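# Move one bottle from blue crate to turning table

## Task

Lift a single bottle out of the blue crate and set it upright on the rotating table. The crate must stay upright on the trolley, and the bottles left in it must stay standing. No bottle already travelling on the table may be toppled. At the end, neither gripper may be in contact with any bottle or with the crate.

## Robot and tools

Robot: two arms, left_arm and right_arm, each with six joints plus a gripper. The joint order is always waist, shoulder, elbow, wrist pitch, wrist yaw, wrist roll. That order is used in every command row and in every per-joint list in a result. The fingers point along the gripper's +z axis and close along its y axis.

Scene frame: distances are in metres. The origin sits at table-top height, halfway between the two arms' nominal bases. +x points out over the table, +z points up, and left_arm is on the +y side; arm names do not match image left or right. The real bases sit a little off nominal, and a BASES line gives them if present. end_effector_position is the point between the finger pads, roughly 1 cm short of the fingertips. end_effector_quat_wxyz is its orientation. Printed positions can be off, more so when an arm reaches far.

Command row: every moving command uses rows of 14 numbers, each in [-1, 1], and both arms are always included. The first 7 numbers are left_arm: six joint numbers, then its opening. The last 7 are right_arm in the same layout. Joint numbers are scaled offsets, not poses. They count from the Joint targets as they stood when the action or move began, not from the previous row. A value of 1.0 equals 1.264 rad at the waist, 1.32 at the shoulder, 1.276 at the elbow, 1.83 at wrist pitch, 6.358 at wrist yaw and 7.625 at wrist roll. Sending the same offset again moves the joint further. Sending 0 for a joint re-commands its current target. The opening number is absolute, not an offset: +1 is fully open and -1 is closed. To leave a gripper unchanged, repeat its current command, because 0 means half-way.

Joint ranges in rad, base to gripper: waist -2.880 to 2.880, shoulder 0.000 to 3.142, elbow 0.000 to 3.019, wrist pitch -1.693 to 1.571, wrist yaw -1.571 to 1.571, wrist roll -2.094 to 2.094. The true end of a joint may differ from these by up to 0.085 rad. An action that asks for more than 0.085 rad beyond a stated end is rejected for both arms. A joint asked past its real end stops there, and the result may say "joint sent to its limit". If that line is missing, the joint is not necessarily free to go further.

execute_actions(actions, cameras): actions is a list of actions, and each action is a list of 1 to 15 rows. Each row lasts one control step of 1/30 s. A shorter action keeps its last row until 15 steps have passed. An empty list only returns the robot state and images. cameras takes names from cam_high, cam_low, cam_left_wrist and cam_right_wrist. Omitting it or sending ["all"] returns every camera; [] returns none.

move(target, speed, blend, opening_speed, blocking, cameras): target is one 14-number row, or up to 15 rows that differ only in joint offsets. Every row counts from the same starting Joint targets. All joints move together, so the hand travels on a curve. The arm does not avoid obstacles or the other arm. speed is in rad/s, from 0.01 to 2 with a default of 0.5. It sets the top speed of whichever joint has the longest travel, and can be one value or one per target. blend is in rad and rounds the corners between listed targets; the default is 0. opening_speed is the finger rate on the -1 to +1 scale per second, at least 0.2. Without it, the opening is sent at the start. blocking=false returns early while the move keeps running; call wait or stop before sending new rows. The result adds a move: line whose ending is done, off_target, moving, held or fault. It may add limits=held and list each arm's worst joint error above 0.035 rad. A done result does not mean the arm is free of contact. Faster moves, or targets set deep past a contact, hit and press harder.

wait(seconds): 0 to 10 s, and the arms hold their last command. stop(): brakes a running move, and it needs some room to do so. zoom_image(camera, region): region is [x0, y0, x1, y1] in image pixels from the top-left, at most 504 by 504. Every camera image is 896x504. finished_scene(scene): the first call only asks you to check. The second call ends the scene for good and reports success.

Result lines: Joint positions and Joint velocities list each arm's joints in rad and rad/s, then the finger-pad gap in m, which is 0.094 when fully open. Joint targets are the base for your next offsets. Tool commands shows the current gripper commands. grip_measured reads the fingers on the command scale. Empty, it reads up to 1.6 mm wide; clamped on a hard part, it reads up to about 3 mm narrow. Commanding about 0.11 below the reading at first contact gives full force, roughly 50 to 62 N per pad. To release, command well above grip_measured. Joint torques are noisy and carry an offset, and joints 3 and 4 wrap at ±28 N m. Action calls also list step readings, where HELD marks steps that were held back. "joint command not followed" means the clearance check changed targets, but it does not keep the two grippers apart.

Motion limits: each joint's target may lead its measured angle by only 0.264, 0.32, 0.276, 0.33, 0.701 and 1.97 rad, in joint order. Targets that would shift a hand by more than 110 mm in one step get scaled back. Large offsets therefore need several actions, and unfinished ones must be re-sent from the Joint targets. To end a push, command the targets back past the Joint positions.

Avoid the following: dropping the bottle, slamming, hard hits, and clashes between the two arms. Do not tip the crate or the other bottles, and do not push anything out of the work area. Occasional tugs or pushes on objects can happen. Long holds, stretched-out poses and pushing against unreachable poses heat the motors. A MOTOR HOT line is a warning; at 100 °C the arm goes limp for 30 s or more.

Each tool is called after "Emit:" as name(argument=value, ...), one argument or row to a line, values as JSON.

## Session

Emit:
execute_actions(
  actions=[],
)

Scene clock: 0.00 s.
left_arm: end_effector_position=(+0.0216, +0.1621, +0.1444) grip_measured=+1.000 end_effector_quat_wxyz=(-0.015, -0.401, +0.915, +0.051) | right_arm: end_effector_position=(+0.5912, -0.2308, +0.3851) grip_measured=+1.000 end_effector_quat_wxyz=(+0.513, +0.534, +0.671, +0.040)
Joint names: [waist, shoulder, elbow, wrist pitch, wrist yaw, wrist roll]
Joint positions: left_arm=[-1.211 0.912 0.694 -1.453 0.036 -2.039 0.094] | right_arm=[0.154 1.41 1.397 -0.625 0.66 1.177 0.094]
Joint velocities: left_arm=[0.005 -0.005 -0.012 -0.012 -0.007 -0.022 0] | right_arm=[0.005 -0.015 -0.012 -0.007 0.066 -0.007 0]
Joint torques (N m): no reading
Motor temperatures (°C): left_arm=[33 30 44 23 25 25 26] | right_arm=[27 26 39 28 24 26 23]
Heat: left arm: hottest elbow 44 °C; right arm: hottest elbow 39 °C.
Joint targets: left_arm=[-1.211 0.911 0.719 -1.453 0.036 -2.039] | right_arm=[0.154 1.408 1.429 -0.621 0.660 1.177]
Tool commands: left_gripper/opening=+1.0 right_gripper/opening=+1.0

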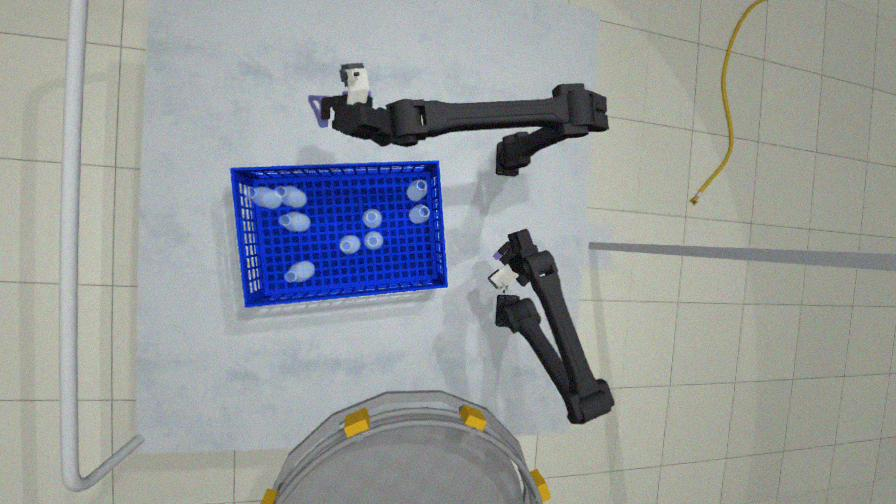

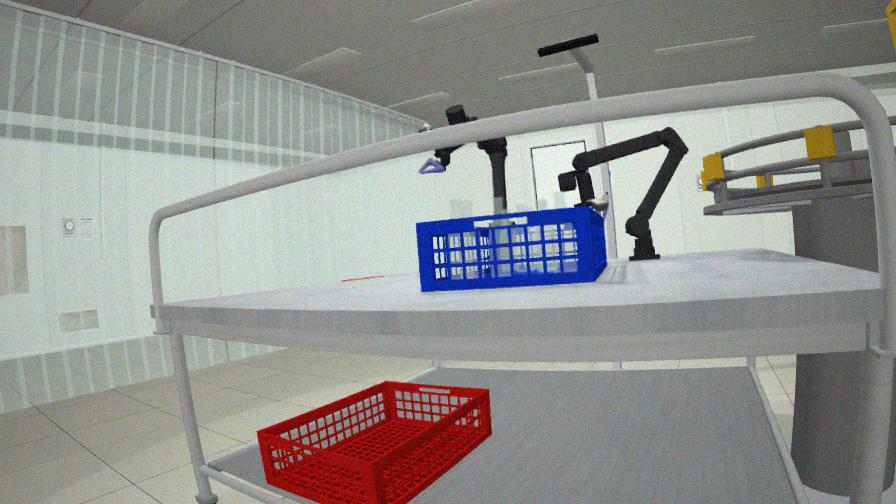

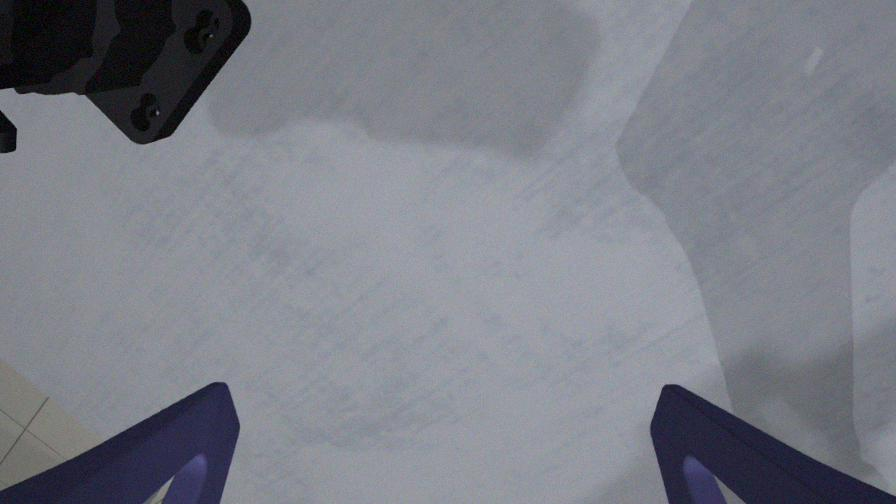

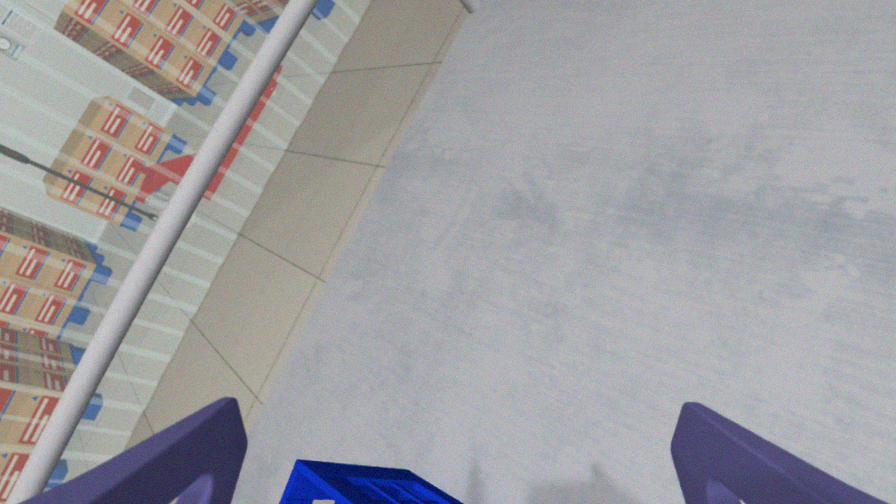

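Emit:
move(
  target=[
    [0.1274,-0.0841,0.2594,0.1656,-0.0028,0.11,0.4,0,0,0,0,0,0,1.0],
    [0.6158,-0.1174,0.3237,0.3044,-0.0057,0.2674,0.4,0,0,0,0,0,0,1.0],
  ],
  speed=1.2,
  blend=[0.15,0],
  cameras=["cam_high", "cam_left_wrist"],
)

Scene clock: 33.93 s.
left_arm: end_effector_position=(+0.2872, +0.1884, +0.4207) grip_measured=+0.402 end_effector_quat_wxyz=(+0.456, +0.190, +0.863, -0.106) | right_arm: end_effector_position=(+0.5912, -0.2308, +0.3851) grip_measured=+1.000 end_effector_quat_wxyz=(+0.513, +0.534, +0.671, +0.040)
Joint names: [waist, shoulder, elbow, wrist pitch, wrist yaw, wrist roll]
Joint positions: left_arm=[-0.44 0.763 1.076 -0.911 0.002 -0.011 0.066] | right_arm=[0.154 1.41 1.397 -0.625 0.66 1.177 0.094]
Joint velocities: left_arm=[0.005 -0.005 0.002 -0.017 -0.007 0.051 0] | right_arm=[-0.005 -0.005 -0.002 0.002 -0.022 -0.022 0]
Joint torques (N m): left_arm=[-1.2 -3.66 12.62 2.36 -0.13 -0.05] | right_arm=[-0.62 -9.41 13.31 1.5 0.12 0.08]
Motor temperatures (°C): left_arm=[33 30 51 23 25 25 26] | right_arm=[27 27 48 28 24 26 23]
Heat: left arm: hottest elbow 51 °C; right arm: hottest elbow 48 °C.
Joint targets: left_arm=[-0.433 0.756 1.132 -0.895 -0.001 0.000] | right_arm=[0.154 1.408 1.429 -0.621 0.660 1.177]
move: off_target (left_arm); left_arm: the elbow is farthest, 0.056 rad from its target
Images, in order (width x height): cam_high 896x504, cam_left_wrist 896x504.

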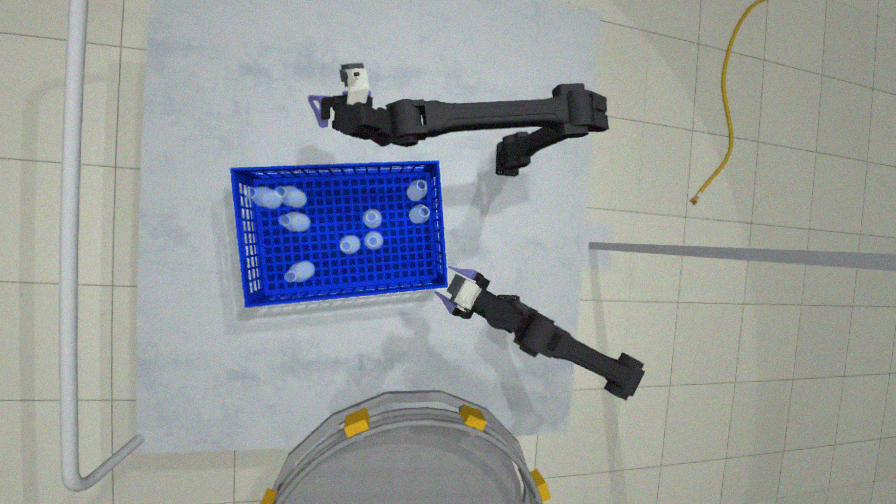

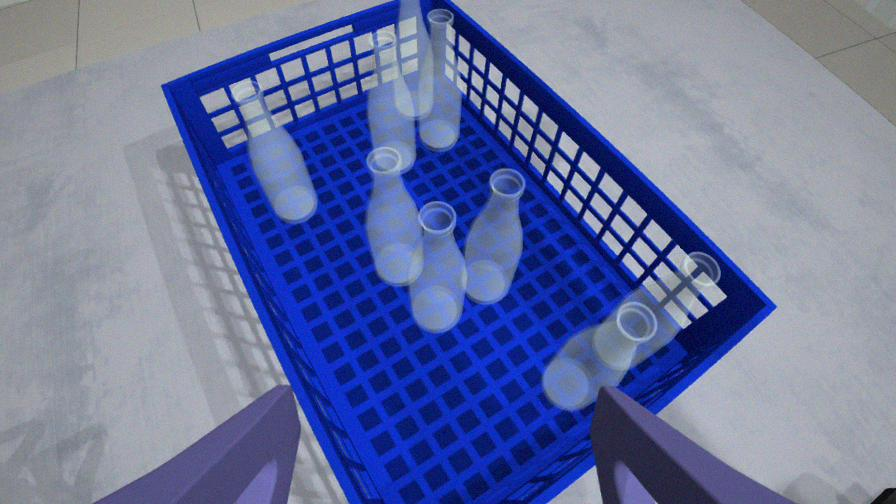

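Emit:
execute_actions(
  actions=[],
  cameras=["cam_high", "cam_left_wrist"],
)

Scene clock: 63.97 s.
left_arm: end_effector_position=(+0.2872, +0.1884, +0.4207) grip_measured=+0.402 end_effector_quat_wxyz=(+0.456, +0.190, +0.863, -0.106) | right_arm: end_effector_position=(+0.5912, -0.2308, +0.3851) grip_measured=+1.000 end_effector_quat_wxyz=(+0.513, +0.534, +0.671, +0.040)
Joint names: [waist, shoulder, elbow, wrist pitch, wrist yaw, wrist roll]
Joint positions: left_arm=[-0.44 0.763 1.076 -0.911 0.002 -0.01 0.066] | right_arm=[0.154 1.41 1.397 -0.625 0.66 1.177 0.094]
Joint velocities: left_arm=[-0.005 0.005 -0.002 0.002 0.037 0.007 0.001] | right_arm=[-0.005 -0.005 -0.027 -0.017 -0.022 -0.051 0]
Joint torques (N m): left_arm=[-0.79 -3.66 12.67 2.39 -0.12 -0.01] | right_arm=[-0.56 -9.41 13.33 1.5 0.12 0.08]
Motor temperatures (°C): left_arm=[33 30 60 23 25 25 26] | right_arm=[27 28 53 28 24 26 23]
Heat: left arm: hottest elbow 60 °C; right arm: hottest elbow 53 °C.
Joint targets: left_arm=[-0.433 0.756 1.132 -0.895 -0.001 0.000] | right_arm=[0.154 1.408 1.429 -0.621 0.660 1.177]
Tool commands: left_gripper/opening=+0.4 right_gripper/opening=+1.0
Images, in order (width x height): cam_high 896x504, cam_left_wrist 896x504.

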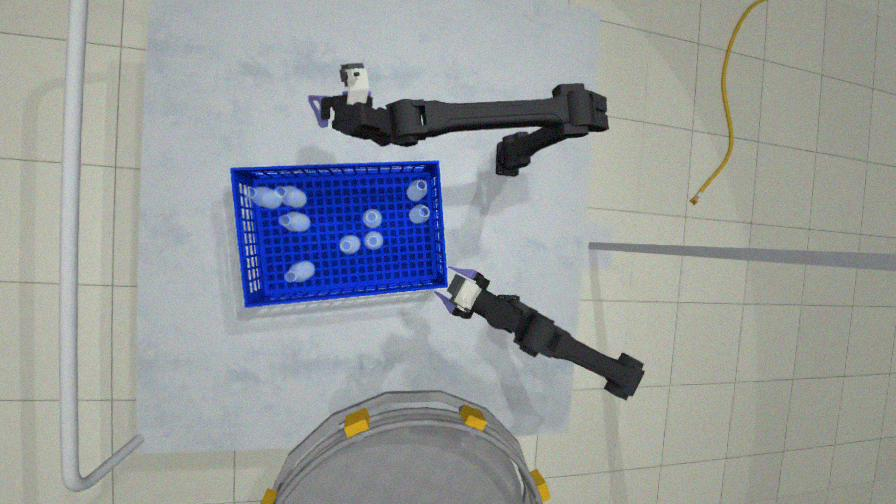

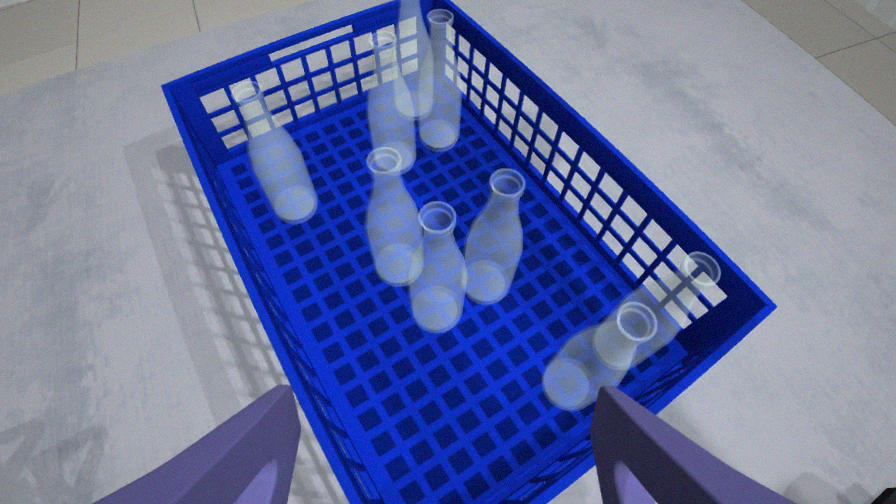

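Emit:
zoom_image(
  camera="cam_left_wrist",
  region=[340, 130, 560, 350],
)

Emit:
zoom_image(
  camera="cam_high",
  region=[320, 180, 460, 290],
)

Scaled by 2.291 from the camera's 896x504 image, which has a finer 1280x720 frame.

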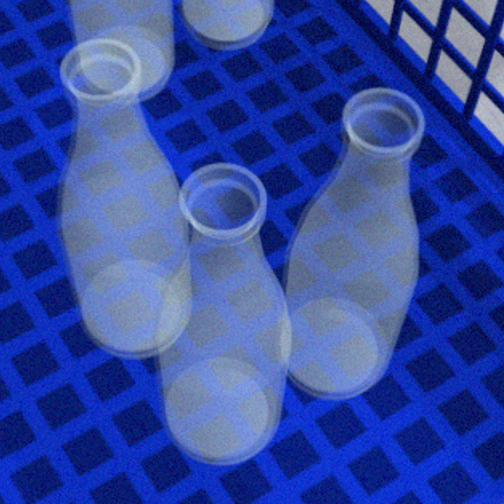

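Scaled by 3.600 from the camera's 896x504 image, which has a finer 1280x720 frame.

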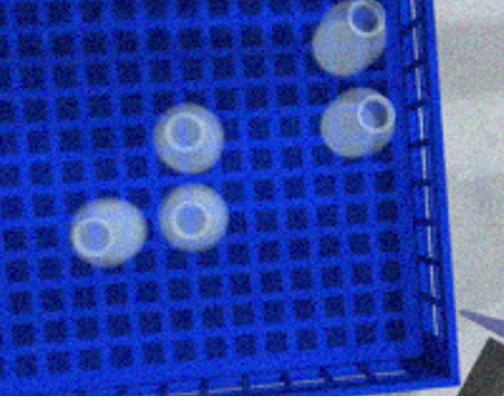

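Emit:
move(
  target=[0.0087, 0.2033, -0.2727, 0.3044, 0, 0, 0.32, 0, 0, 0, 0, 0, 0, 1.0],
  speed=0.5,
  cameras=["cam_left_wrist"],
)

Scene clock: 104.73 s.
left_arm: end_effector_position=(+0.3748, +0.1520, +0.2574) grip_measured=+0.322 end_effector_quat_wxyz=(+0.455, +0.186, +0.865, -0.103) | right_arm: end_effector_position=(+0.5912, -0.2308, +0.3851) grip_measured=+1.000 end_effector_quat_wxyz=(+0.513, +0.534, +0.671, +0.040)
Joint names: [waist, shoulder, elbow, wrist pitch, wrist yaw, wrist roll]
Joint positions: left_arm=[-0.43 1.024 0.778 -0.354 0.002 -0.01 0.062] | right_arm=[0.154 1.41 1.397 -0.625 0.66 1.177 0.094]
Joint velocities: left_arm=[0.005 -0.015 -0.002 -0.027 0.051 -0.022 0.001] | right_arm=[-0.015 -0.015 -0.017 0.007 -0.007 -0.022 0]
Joint torques (N m): left_arm=[-1.08 -6.36 9.07 2.54 -0.15 -0.02] | right_arm=[-0.62 -9.41 13.33 1.51 0.12 0.08]
Motor temperatures (°C): left_arm=[33 30 65 23 25 25 25] | right_arm=[27 28 56 28 24 26 23]
Heat: left arm: hottest elbow 65 °C; right arm: hottest elbow 56 °C.
Joint targets: left_arm=[-0.422 1.025 0.784 -0.339 -0.001 0.000] | right_arm=[0.154 1.408 1.429 -0.621 0.660 1.177]
move: done
Images, in order (width x height): cam_left_wrist 896x504.

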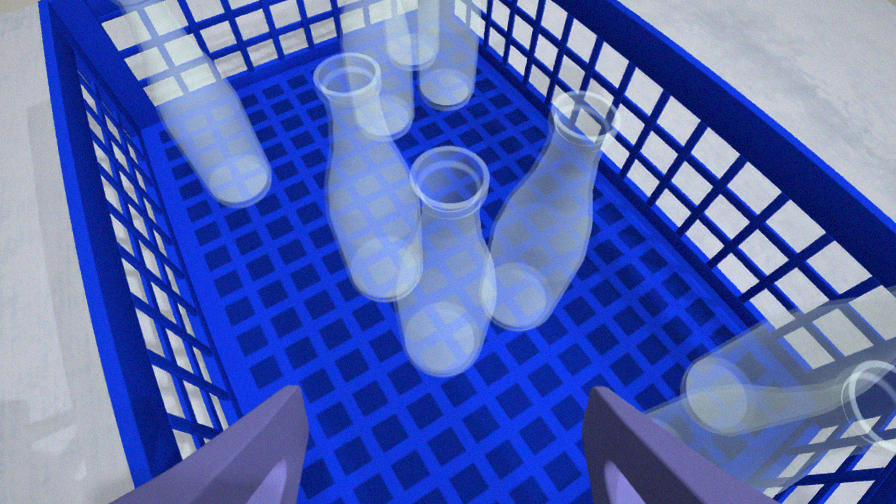

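Emit:
zoom_image(
  camera="cam_left_wrist",
  region=[370, 120, 530, 240],
)

Scaled by 3.150 from the camera's 896x504 image, which has a finer 1280x720 frame.

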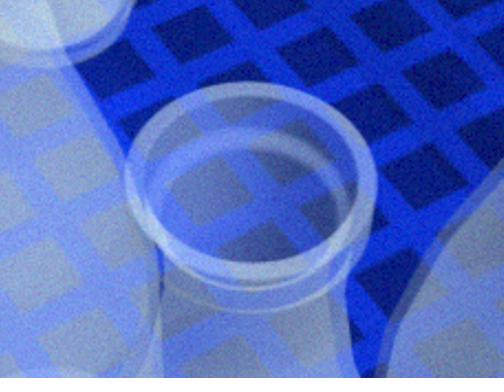

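Emit:
move(
  target=[0, 0.2765, 0.1082, 0.1508, 0, 0, 0.32, 0, 0, 0, 0, 0, 0, 1.0],
  speed=0.3,
  cameras=["cam_left_wrist", "cam_high"],
)

Scene clock: 144.17 s.
left_arm: end_effector_position=(+0.4637, +0.1110, +0.1897) grip_measured=+0.322 end_effector_quat_wxyz=(+0.458, +0.186, +0.863, -0.104) | right_arm: end_effector_position=(+0.5912, -0.2308, +0.3851) grip_measured=+1.000 end_effector_quat_wxyz=(+0.513, +0.534, +0.671, +0.040)
Joint names: [waist, shoulder, elbow, wrist pitch, wrist yaw, wrist roll]
Joint positions: left_arm=[-0.43 1.383 0.868 -0.077 0.002 -0.01 0.062] | right_arm=[0.154 1.41 1.397 -0.625 0.66 1.177 0.094]
Joint velocities: left_arm=[-0.005 -0.005 -0.017 -0.017 0.007 -0.037 -0.001] | right_arm=[-0.024 -0.005 -0.002 -0.007 0.051 -0.007 0]
Joint torques (N m): left_arm=[-1.2 -10.52 11.88 2.4 -0.14 -0.03] | right_arm=[-0.62 -9.41 13.31 1.5 0.12 0.08]
Motor temperatures (°C): left_arm=[33 30 60 23 25 25 25] | right_arm=[26 28 58 28 24 26 23]
Heat: left arm: hottest elbow 60 °C; right arm: hottest elbow 58 °C.
Joint targets: left_arm=[-0.422 1.390 0.922 -0.062 -0.001 0.000] | right_arm=[0.154 1.408 1.429 -0.621 0.660 1.177]
move: off_target (left_arm); left_arm: the elbow is farthest, 0.054 rad from its target
Images, in order (width x height): cam_high 896x504, cam_left_wrist 896x504.

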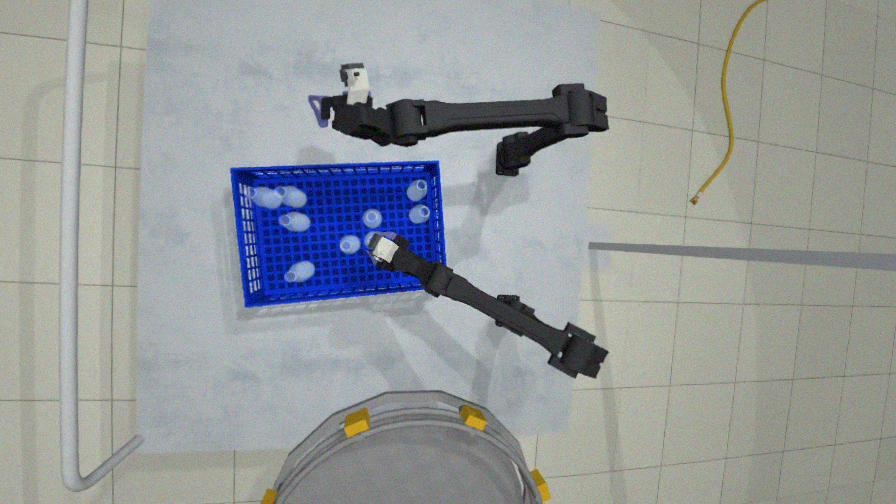

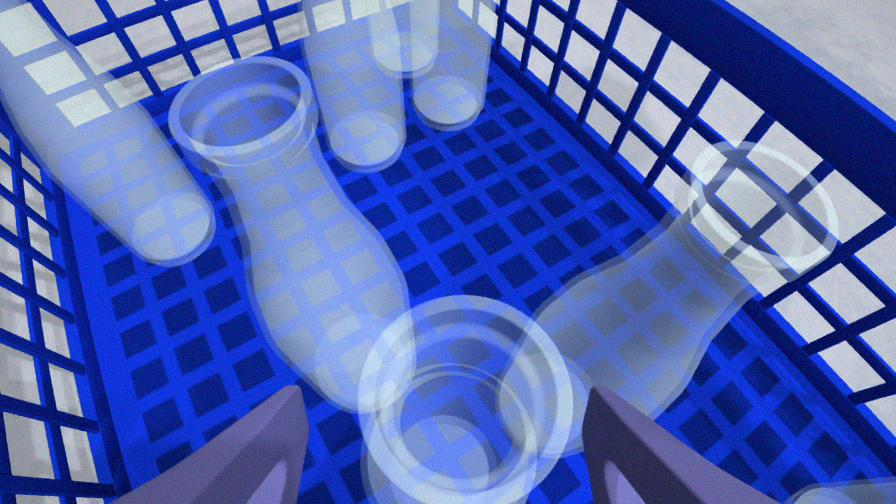

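Emit:
move(
  target=[-0.0158, 0, 0, 0, 0, 0, -0.55, 0, 0, 0, 0, 0, 0, 1.0],
  speed=0.3,
  opening_speed=0.7,
  cameras=["cam_left_wrist"],
)

Scene clock: 165.40 s.
left_arm: end_effector_position=(+0.4629, +0.1092, +0.1897) grip_measured=-0.374 end_effector_quat_wxyz=(+0.458, +0.187, +0.863, -0.105) | right_arm: end_effector_position=(+0.5912, -0.2308, +0.3851) grip_measured=+1.000 end_effector_quat_wxyz=(+0.513, +0.534, +0.671, +0.040)
Joint names: [waist, shoulder, elbow, wrist pitch, wrist yaw, wrist roll]
Joint positions: left_arm=[-0.434 1.383 0.868 -0.077 0.002 -0.01 0.029] | right_arm=[0.154 1.41 1.397 -0.625 0.66 1.177 0.094]
Joint velocities: left_arm=[-0.005 -0.005 -0.007 -0.007 -0.022 0.066 0] | right_arm=[-0.005 0.005 -0.032 -0.012 0.037 -0.037 0]
Joint torques (N m): left_arm=[-2.55 -10.58 11.73 2.39 -0.12 -0.02] | right_arm=[-0.62 -9.41 13.33 1.48 0.12 0.08]
Motor temperatures (°C): left_arm=[33 30 62 23 25 25 25] | right_arm=[26 29 59 28 24 26 23]
Heat: left arm: hottest elbow 62 °C; right arm: hottest elbow 59 °C.
Joint targets: left_arm=[-0.442 1.390 0.922 -0.062 -0.001 0.000] | right_arm=[0.154 1.408 1.429 -0.621 0.660 1.177]
move: off_target (left_arm); left_arm: the elbow is farthest, 0.054 rad from its target
Images, in order (width x height): cam_left_wrist 896x504.

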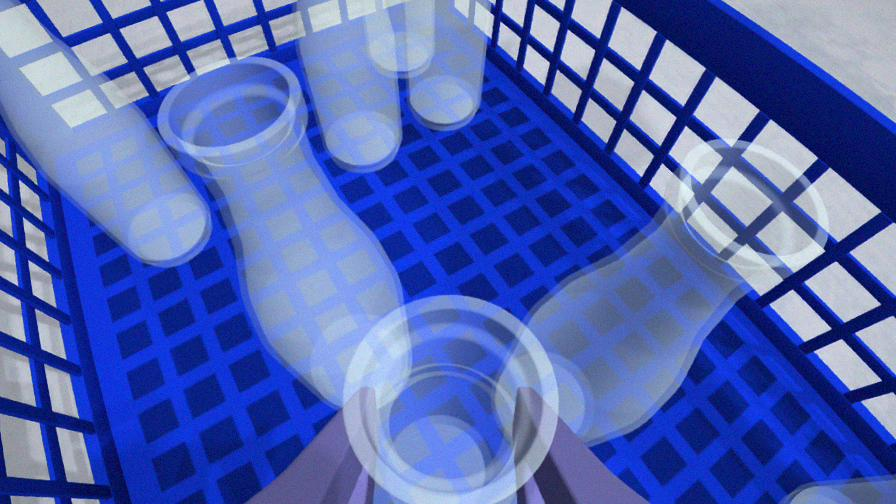

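Emit:
move(
  target=[
    [0, -0.0909, 0.1364, -0.1473, 0, 0, -0.55, 0, 0, 0, 0, 0, 0, 1.0],
    [0.0775, -0.125, 0.3412, -0.3093, 0, 0, -0.55, 0, 0, 0, 0, 0, 0, 1.0],
    [0.5475, -0.125, 0.7147, -0.5716, 0, 0, -0.55, 0, 0, 0, 0, 0, 0, 1.0],
    [0.995, -0.125, 0.7147, -0.5716, 0, 0, -0.55, 0, 0, 0, 0, 0, 0, 1.0],
  ],
  speed=[0.4, 0.6, 0.7, 0.8],
  blend=[0.08, 0.08, 0.1, 0],
  cameras=["cam_high", "cam_low", "cam_left_wrist"],
)

Scene clock: 200.83 s.
left_arm: end_effector_position=(+0.3043, +0.7107, +0.5607) grip_measured=-0.376 end_effector_quat_wxyz=(+0.429, -0.356, +0.809, +0.185) | right_arm: end_effector_position=(+0.5912, -0.2308, +0.3851) grip_measured=+1.000 end_effector_quat_wxyz=(+0.513, +0.534, +0.671, +0.040)
Joint names: [waist, shoulder, elbow, wrist pitch, wrist yaw, wrist roll]
Joint positions: left_arm=[0.82 1.249 1.764 -1.113 -0.003 -0.009 0.029] | right_arm=[0.154 1.41 1.397 -0.625 0.66 1.177 0.094]
Joint velocities: left_arm=[-0.015 -0.005 0.002 0.007 -0.051 0.007 0] | right_arm=[0.015 -0.005 -0.012 0.002 -0.051 0.037 0]
Joint torques (N m): left_arm=[-1.9 -10.7 12.94 2.22 0.01 -0.08] | right_arm=[-0.62 -9.41 13.33 1.5 0.12 0.08]
Motor temperatures (°C): left_arm=[32 30 64 23 25 25 27] | right_arm=[26 29 60 28 24 26 23]
Heat: left arm: hottest elbow 64 °C; right arm: hottest elbow 60 °C.
Joint targets: left_arm=[0.816 1.225 1.834 -1.109 -0.001 0.000] | right_arm=[0.154 1.408 1.429 -0.621 0.660 1.177]
move: off_target (left_arm); left_arm: the elbow is farthest, 0.070 rad from its target
Images, in order (width x height): cam_high 896x504, cam_low 896x504, cam_left_wrist 896x504.

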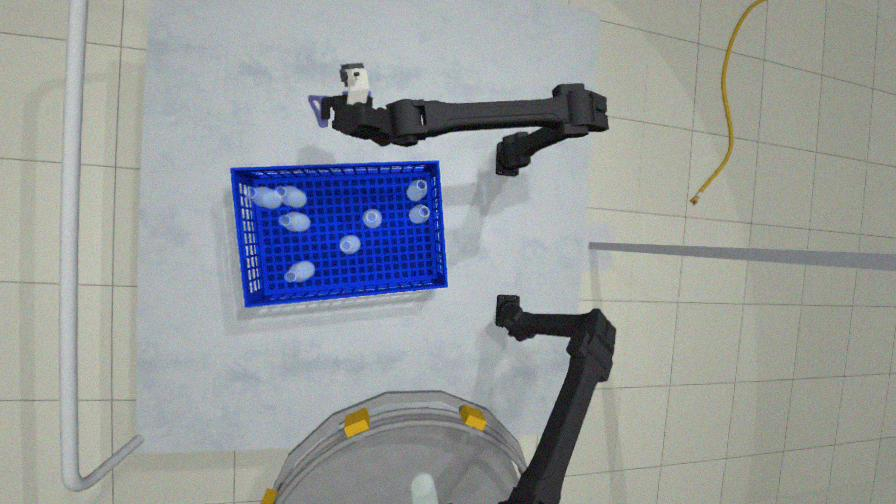

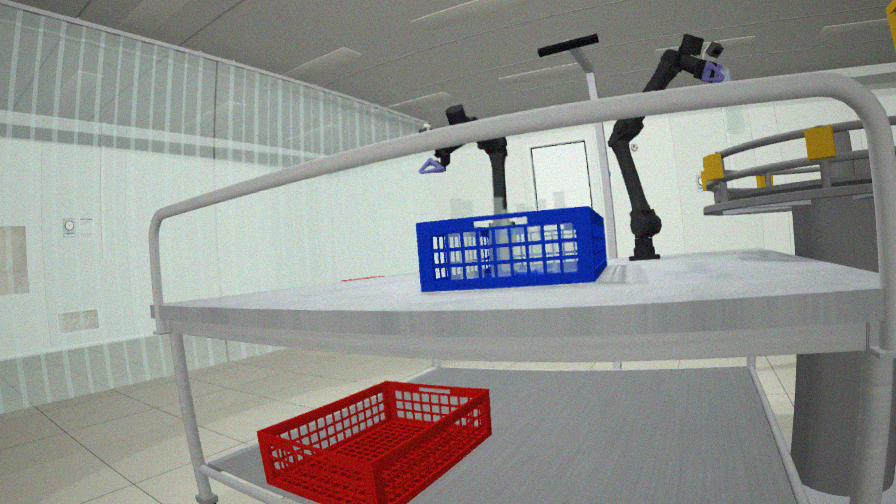

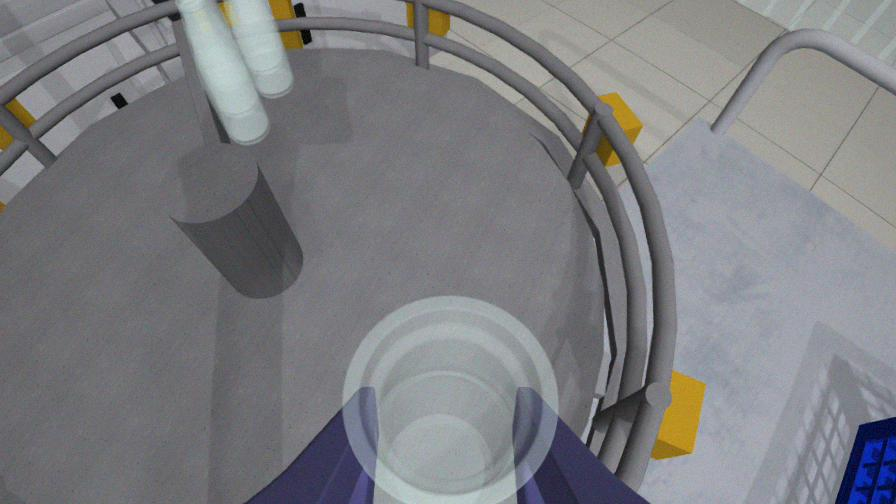

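Emit:
wait(
  seconds=0.1,
  cameras=["cam_left_wrist"],
)

Emit:
zoom_image(
  camera="cam_left_wrist",
  region=[270, 60, 600, 290],
)

Emit:
wait(
  seconds=0.8,
  cameras=["cam_left_wrist"],
)

Emit:
zoom_image(
  camera="cam_left_wrist",
  region=[270, 60, 600, 290],
)

Scene clock: 209.67 s.
left_arm: end_effector_position=(+0.3045, +0.7106, +0.5607) grip_measured=-0.376 end_effector_quat_wxyz=(+0.429, -0.355, +0.810, +0.185) | right_arm: end_effector_position=(+0.5912, -0.2308, +0.3851) grip_measured=+1.000 end_effector_quat_wxyz=(+0.513, +0.534, +0.671, +0.040)
Joint names: [waist, shoulder, elbow, wrist pitch, wrist yaw, wrist roll]
Joint positions: left_arm=[0.82 1.249 1.764 -1.113 -0.003 -0.009 0.029] | right_arm=[0.154 1.41 1.397 -0.625 0.66 1.177 0.094]
Joint velocities: left_arm=[-0.005 0.005 -0.007 0.012 -0.007 -0.022 -0.001] | right_arm=[-0.015 0.005 0.007 -0.012 -0.066 0.022 0]
Joint torques (N m): left_arm=[-2.02 -10.46 13.09 1.94 0.06 -0.06] | right_arm=[-0.56 -9.35 13.31 1.5 0.12 0.08]
Motor temperatures (°C): left_arm=[32 31 63 23 25 25 27] | right_arm=[26 29 60 28 24 26 23]
Heat: left arm: hottest elbow 63 °C; right arm: hottest elbow 60 °C.
Joint targets: left_arm=[0.816 1.225 1.834 -1.109 -0.001 0.000] | right_arm=[0.154 1.408 1.429 -0.621 0.660 1.177]
Tool commands: left_gripper/opening=-0.55 right_gripper/opening=+1.0
wait: 0.10 s; at rest from the start
Images, in order (width x height): cam_left_wrist 896x504.

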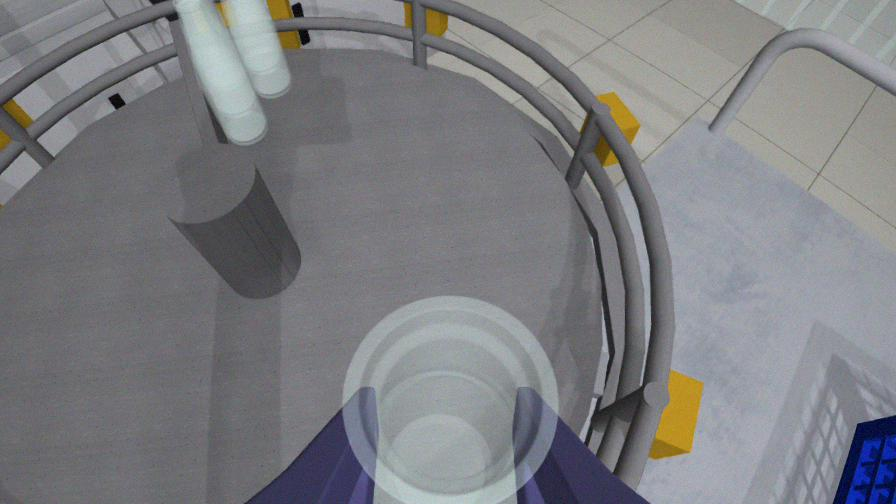

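Scaled by 1.527 from the camera's 896x504 image, which has a finer 1280x720 frame.

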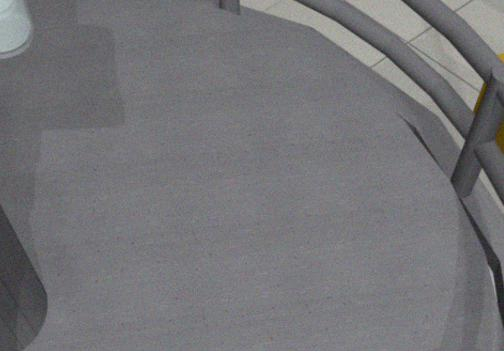

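Scene clock: 210.47 s.
left_arm: end_effector_position=(+0.3045, +0.7106, +0.5607) grip_measured=-0.376 end_effector_quat_wxyz=(+0.429, -0.355, +0.810, +0.185) | right_arm: end_effector_position=(+0.5912, -0.2308, +0.3851) grip_measured=+1.000 end_effector_quat_wxyz=(+0.513, +0.534, +0.671, +0.040)
Joint names: [waist, shoulder, elbow, wrist pitch, wrist yaw, wrist roll]
Joint positions: left_arm=[0.82 1.249 1.764 -1.113 -0.003 -0.009 0.029] | right_arm=[0.154 1.41 1.397 -0.625 0.66 1.177 0.094]
Joint velocities: left_arm=[-0.005 -0.015 -0.017 -0.017 -0.007 -0.051 -0.001] | right_arm=[-0.005 0.005 0.017 0.017 -0.037 -0.066 0]
Joint torques (N m): left_arm=[-2.43 -11.05 12.98 2.09 0.1 -0.04] | right_arm=[-0.56 -9.41 13.33 1.51 0.12 0.08]
Motor temperatures (°C): left_arm=[32 31 63 23 25 25 27] | right_arm=[26 29 60 28 24 26 23]
Heat: left arm: hottest elbow 63 °C; right arm: hottest elbow 60 °C.
Joint targets: left_arm=[0.816 1.225 1.834 -1.109 -0.001 0.000] | right_arm=[0.154 1.408 1.429 -0.621 0.660 1.177]
Tool commands: left_gripper/opening=-0.55 right_gripper/opening=+1.0
wait: 0.80 s; at rest by 0.17 s
Images, in order (width x height): cam_left_wrist 896x504.

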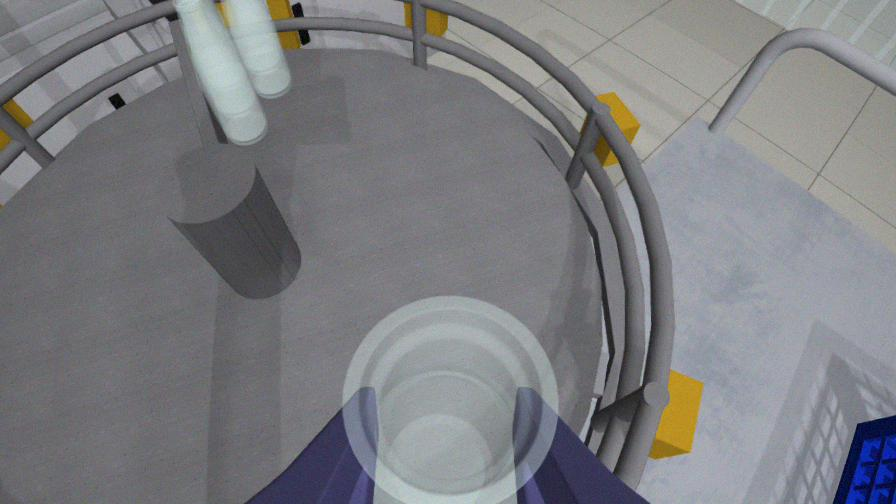

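Scaled by 1.527 from the camera's 896x504 image, which has a finer 1280x720 frame.

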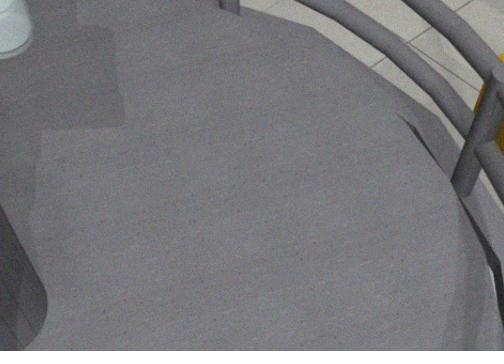

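Emit:
zoom_image(
  camera="cam_left_wrist",
  region=[350, 110, 530, 220],
)

Emit:
wait(
  seconds=1.0,
  cameras=["cam_left_wrist"],
)

Emit:
zoom_image(
  camera="cam_left_wrist",
  region=[350, 110, 530, 220],
)

Emit:
wait(
  seconds=1.0,
  cameras=["cam_left_wrist"],
)

Emit:
zoom_image(
  camera="cam_left_wrist",
  region=[350, 110, 530, 220],
)

Scaled by 2.800 from the camera's 896x504 image, which has a finer 1280x720 frame.

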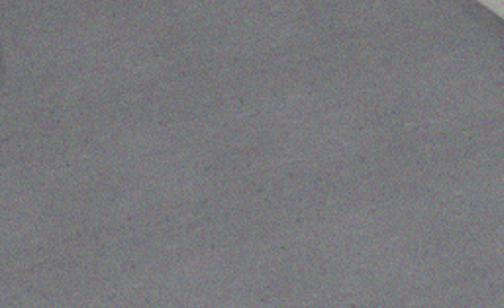

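Scene clock: 217.13 s.
left_arm: end_effector_position=(+0.3045, +0.7106, +0.5607) grip_measured=-0.376 end_effector_quat_wxyz=(+0.429, -0.355, +0.810, +0.185) | right_arm: end_effector_position=(+0.5912, -0.2308, +0.3851) grip_measured=+1.000 end_effector_quat_wxyz=(+0.513, +0.534, +0.671, +0.040)
Joint names: [waist, shoulder, elbow, wrist pitch, wrist yaw, wrist roll]
Joint positions: left_arm=[0.82 1.249 1.764 -1.113 -0.003 -0.009 0.029] | right_arm=[0.154 1.41 1.397 -0.625 0.66 1.177 0.094]
Joint velocities: left_arm=[0.005 -0.015 -0.002 -0.002 -0.022 0.037 0] | right_arm=[0.005 0.005 0.007 -0.002 -0.007 -0.007 0]
Joint torques (N m): left_arm=[-2.14 -10.52 12.92 1.99 0.07 -0.05] | right_arm=[-0.62 -9.35 13.33 1.5 0.12 0.08]
Motor temperatures (°C): left_arm=[32 31 62 23 25 25 27] | right_arm=[26 29 60 28 24 26 23]
Heat: left arm: hottest elbow 62 °C; right arm: hottest elbow 60 °C.
Joint targets: left_arm=[0.816 1.225 1.834 -1.109 -0.001 0.000] | right_arm=[0.154 1.408 1.429 -0.621 0.660 1.177]
Tool commands: left_gripper/opening=-0.55 right_gripper/opening=+1.0
wait: 1.00 s; at rest from the start
Images, in order (width x height): cam_left_wrist 896x504.

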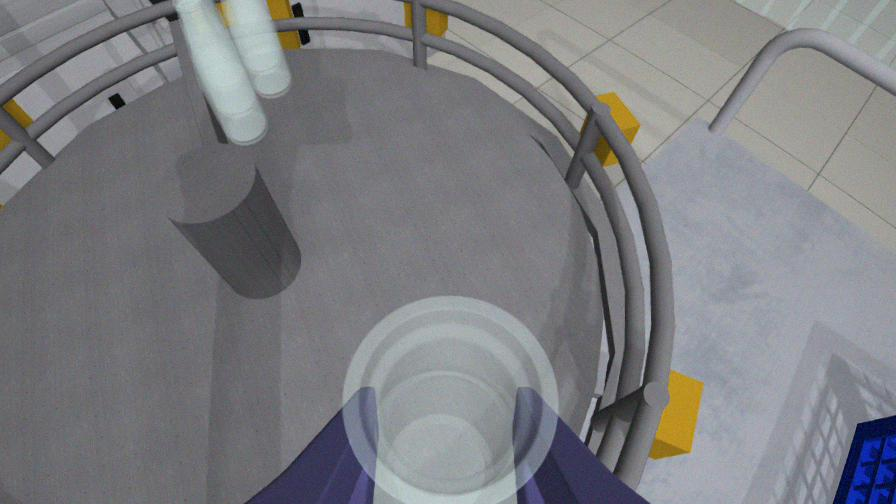

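Scaled by 2.800 from the camera's 896x504 image, which has a finer 1280x720 frame.

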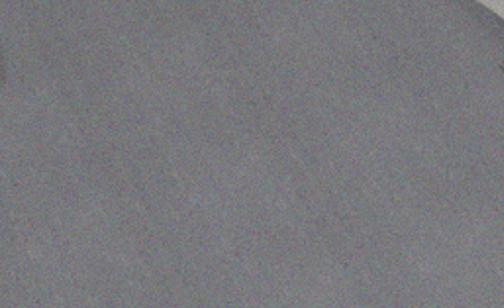

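Scene clock: 218.13 s.
left_arm: end_effector_position=(+0.3045, +0.7106, +0.5607) grip_measured=-0.376 end_effector_quat_wxyz=(+0.429, -0.355, +0.810, +0.185) | right_arm: end_effector_position=(+0.5912, -0.2308, +0.3851) grip_measured=+1.000 end_effector_quat_wxyz=(+0.513, +0.534, +0.671, +0.040)
Joint names: [waist, shoulder, elbow, wrist pitch, wrist yaw, wrist roll]
Joint positions: left_arm=[0.82 1.249 1.764 -1.113 -0.003 -0.009 0.029] | right_arm=[0.154 1.41 1.397 -0.625 0.66 1.177 0.094]
Joint velocities: left_arm=[0.005 -0.015 0.002 -0.027 -0.051 -0.007 0] | right_arm=[-0.005 -0.005 -0.022 -0.012 -0.037 -0.007 0]
Joint torques (N m): left_arm=[-1.49 -10.87 12.98 2.07 0.07 -0.03] | right_arm=[-0.62 -9.41 13.33 1.5 0.13 0.08]
Motor temperatures (°C): left_arm=[32 31 62 23 25 25 27] | right_arm=[26 29 60 28 24 26 23]
Heat: left arm: hottest elbow 62 °C; right arm: hottest elbow 60 °C.
Joint targets: left_arm=[0.816 1.225 1.834 -1.109 -0.001 0.000] | right_arm=[0.154 1.408 1.429 -0.621 0.660 1.177]
Tool commands: left_gripper/opening=-0.55 right_gripper/opening=+1.0
wait: 1.00 s; at rest by 0.17 s
Images, in order (width x height): cam_left_wrist 896x504.

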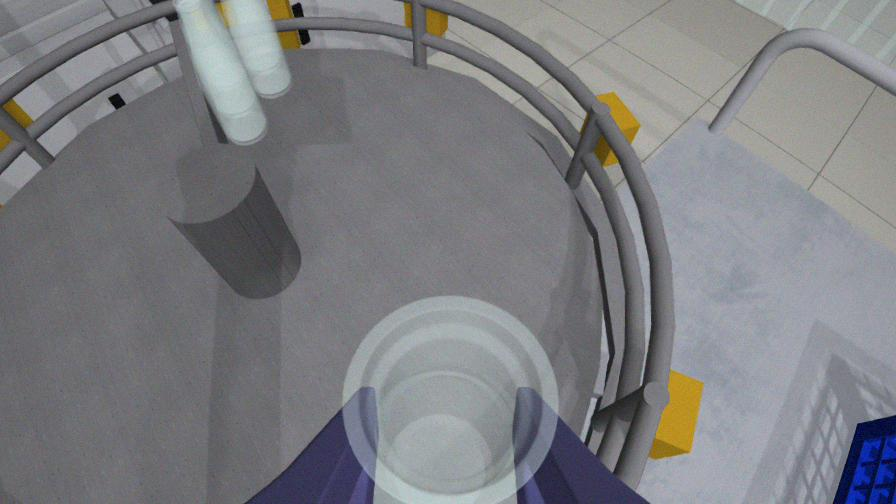

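Scaled by 2.800 from the camera's 896x504 image, which has a finer 1280x720 frame.

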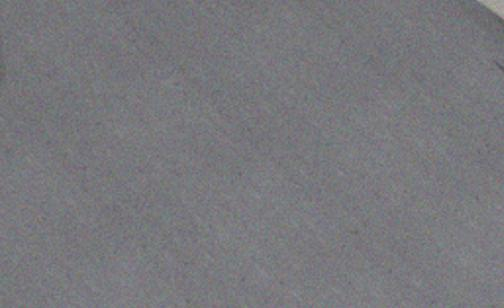

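Emit:
move(
  target=[0.1875, 0.2473, -0.0925, 0.2204, 0, 0, -0.55, 0, 0, 0, 0, 0, 0, 1.0],
  speed=0.4,
  cameras=["cam_left_wrist", "cam_high"],
)

Scene clock: 253.80 s.
left_arm: end_effector_position=(+0.2932, +0.9277, +0.4126) grip_measured=-0.376 end_effector_quat_wxyz=(+0.399, -0.450, +0.765, +0.231) | right_arm: end_effector_position=(+0.5912, -0.2308, +0.3851) grip_measured=+1.000 end_effector_quat_wxyz=(+0.513, +0.534, +0.671, +0.040)
Joint names: [waist, shoulder, elbow, wrist pitch, wrist yaw, wrist roll]
Joint positions: left_arm=[1.056 1.574 1.693 -0.732 -0.002 -0.008 0.029] | right_arm=[0.154 1.41 1.397 -0.625 0.66 1.177 0.094]
Joint velocities: left_arm=[0.005 -0.005 0.007 -0.002 -0.007 -0.007 0] | right_arm=[-0.005 0.005 -0.022 -0.012 -0.139 -0.007 0]
Joint torques (N m): left_arm=[-2.67 -17.61 10.61 2.88 0.06 -0.09] | right_arm=[-0.62 -9.41 13.31 1.48 0.12 0.08]
Motor temperatures (°C): left_arm=[32 31 61 23 25 25 28] | right_arm=[26 29 61 28 24 26 23]
Heat: left arm: hottest elbow 61 °C; right arm: hottest elbow 61 °C.
Joint targets: left_arm=[1.053 1.551 1.716 -0.705 -0.001 0.000] | right_arm=[0.154 1.408 1.429 -0.621 0.660 1.177]
move: done
Images, in order (width x height): cam_high 896x504, cam_left_wrist 896x504.

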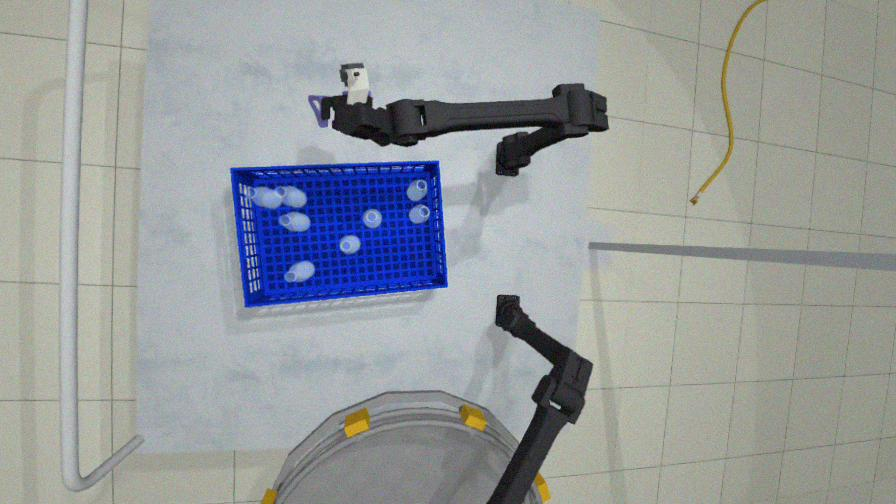

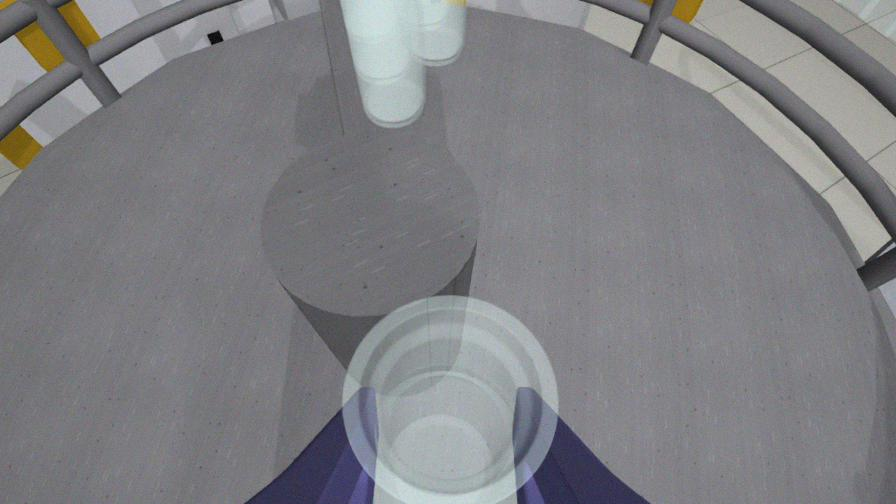

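Emit:
move(
  target=[0, 0, -0.0204, 0.0235, 0, 0, -0.55, 0, 0, 0, 0, 0, 0, 1.0],
  speed=0.06,
  cameras=[],
)

Scene clock: 279.20 s.
left_arm: end_effector_position=(+0.2953, +0.9313, +0.4109) grip_measured=-0.376 end_effector_quat_wxyz=(+0.408, -0.447, +0.760, +0.236) | right_arm: end_effector_position=(+0.5912, -0.2308, +0.3851) grip_measured=+1.000 end_effector_quat_wxyz=(+0.513, +0.534, +0.671, +0.040)
Joint names: [waist, shoulder, elbow, wrist pitch, wrist yaw, wrist roll]
Joint positions: left_arm=[1.056 1.574 1.676 -0.69 -0.002 -0.008 0.029] | right_arm=[0.154 1.41 1.397 -0.625 0.66 1.177 0.094]
Joint velocities: left_arm=[0.015 0.005 0.012 0.017 0.007 -0.022 0.001] | right_arm=[-0.005 -0.005 -0.002 0.007 -0.007 -0.007 0]
Joint torques (N m): left_arm=[-2.2 -17.14 9.95 2.95 0.03 -0.04] | right_arm=[-0.62 -9.35 13.34 1.51 0.12 0.08]
Motor temperatures (°C): left_arm=[32 34 63 23 25 25 28] | right_arm=[26 29 61 28 24 26 23]
Heat: left arm: hottest elbow 63 °C; right arm: hottest elbow 61 °C.
Joint targets: left_arm=[1.053 1.551 1.690 -0.662 -0.001 0.000] | right_arm=[0.154 1.408 1.429 -0.621 0.660 1.177]
move: done
No camera images: "cameras" was empty.

Emit:
move(
  target=[0, 0, -0.011, 0.005, 0, 0, -0.55, 0, 0, 0, 0, 0, 0, 1.0],
  speed=0.05,
  cameras=[],
)

Scene clock: 285.27 s.
left_arm: end_effector_position=(+0.2952, +0.9311, +0.4045) grip_measured=-0.376 end_effector_quat_wxyz=(+0.406, -0.447, +0.761, +0.235) | right_arm: end_effector_position=(+0.5912, -0.2308, +0.3851) grip_measured=+1.000 end_effector_quat_wxyz=(+0.513, +0.534, +0.671, +0.040)
Joint names: [waist, shoulder, elbow, wrist pitch, wrist yaw, wrist roll]
Joint positions: left_arm=[1.056 1.574 1.661 -0.681 -0.002 -0.008 0.029] | right_arm=[0.154 1.41 1.397 -0.625 0.66 1.177 0.094]
Joint velocities: left_arm=[-0.005 0.005 -0.017 -0.007 0.037 -0.037 -0.001] | right_arm=[-0.005 -0.015 -0.012 -0.007 0.051 0.037 0]
Joint torques (N m): left_arm=[-1.96 -16.91 10.17 2.95 0.05 -0.07] | right_arm=[-0.62 -9.35 13.33 1.5 0.12 0.08]
Motor temperatures (°C): left_arm=[32 34 62 24 25 25 28] | right_arm=[26 29 61 28 24 26 23]
Heat: left arm: hottest elbow 62 °C; right arm: hottest elbow 61 °C.
Joint targets: left_arm=[1.053 1.551 1.676 -0.653 -0.001 0.000] | right_arm=[0.154 1.408 1.429 -0.621 0.660 1.177]
move: done
No camera images: "cameras" was empty.

Emit:
move(
  target=[0, 0, -0.0094, 0.0052, 0, 0, -0.55, 0, 0, 0, 0, 0, 0, 1.0],
  speed=0.05,
  cameras=["cam_left_wrist"],
)

Scene clock: 290.27 s.
left_arm: end_effector_position=(+0.2952, +0.9312, +0.3995) grip_measured=-0.376 end_effector_quat_wxyz=(+0.405, -0.448, +0.762, +0.234) | right_arm: end_effector_position=(+0.5912, -0.2308, +0.3851) grip_measured=+1.000 end_effector_quat_wxyz=(+0.513, +0.534, +0.671, +0.040)
Joint names: [waist, shoulder, elbow, wrist pitch, wrist yaw, wrist roll]
Joint positions: left_arm=[1.056 1.574 1.65 -0.671 -0.002 -0.008 0.029] | right_arm=[0.154 1.41 1.397 -0.625 0.66 1.177 0.094]
Joint velocities: left_arm=[0.015 0.005 -0.002 0.017 -0.022 -0.066 0] | right_arm=[-0.015 0.005 -0.007 -0.027 -0.007 -0.007 0]
Joint torques (N m): left_arm=[-1.79 -16.79 9.96 3.22 0.05 -0.04] | right_arm=[-0.62 -9.41 13.33 1.5 0.12 0.08]
Motor temperatures (°C): left_arm=[32 34 62 24 25 25 28] | right_arm=[26 29 61 28 24 26 23]
Heat: left arm: hottest elbow 62 °C; right arm: hottest elbow 61 °C.
Joint targets: left_arm=[1.053 1.551 1.664 -0.644 -0.001 0.000] | right_arm=[0.154 1.408 1.429 -0.621 0.660 1.177]
move: done
Images, in order (width x height): cam_left_wrist 896x504.

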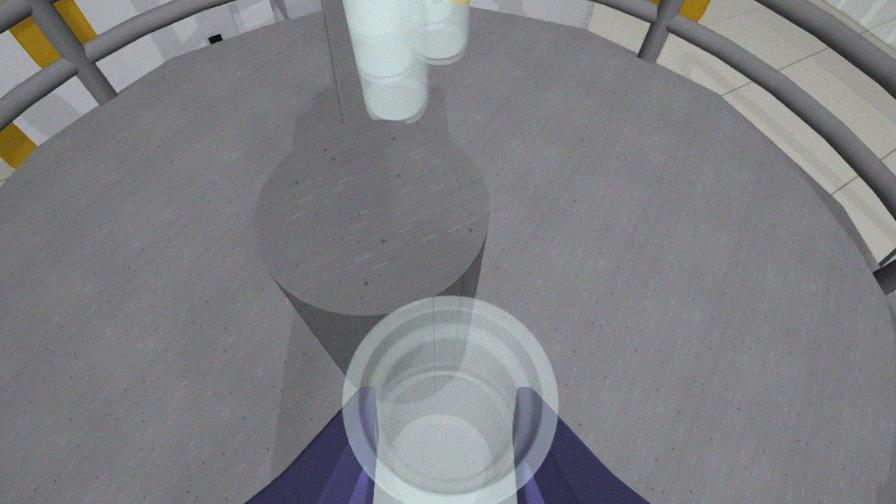

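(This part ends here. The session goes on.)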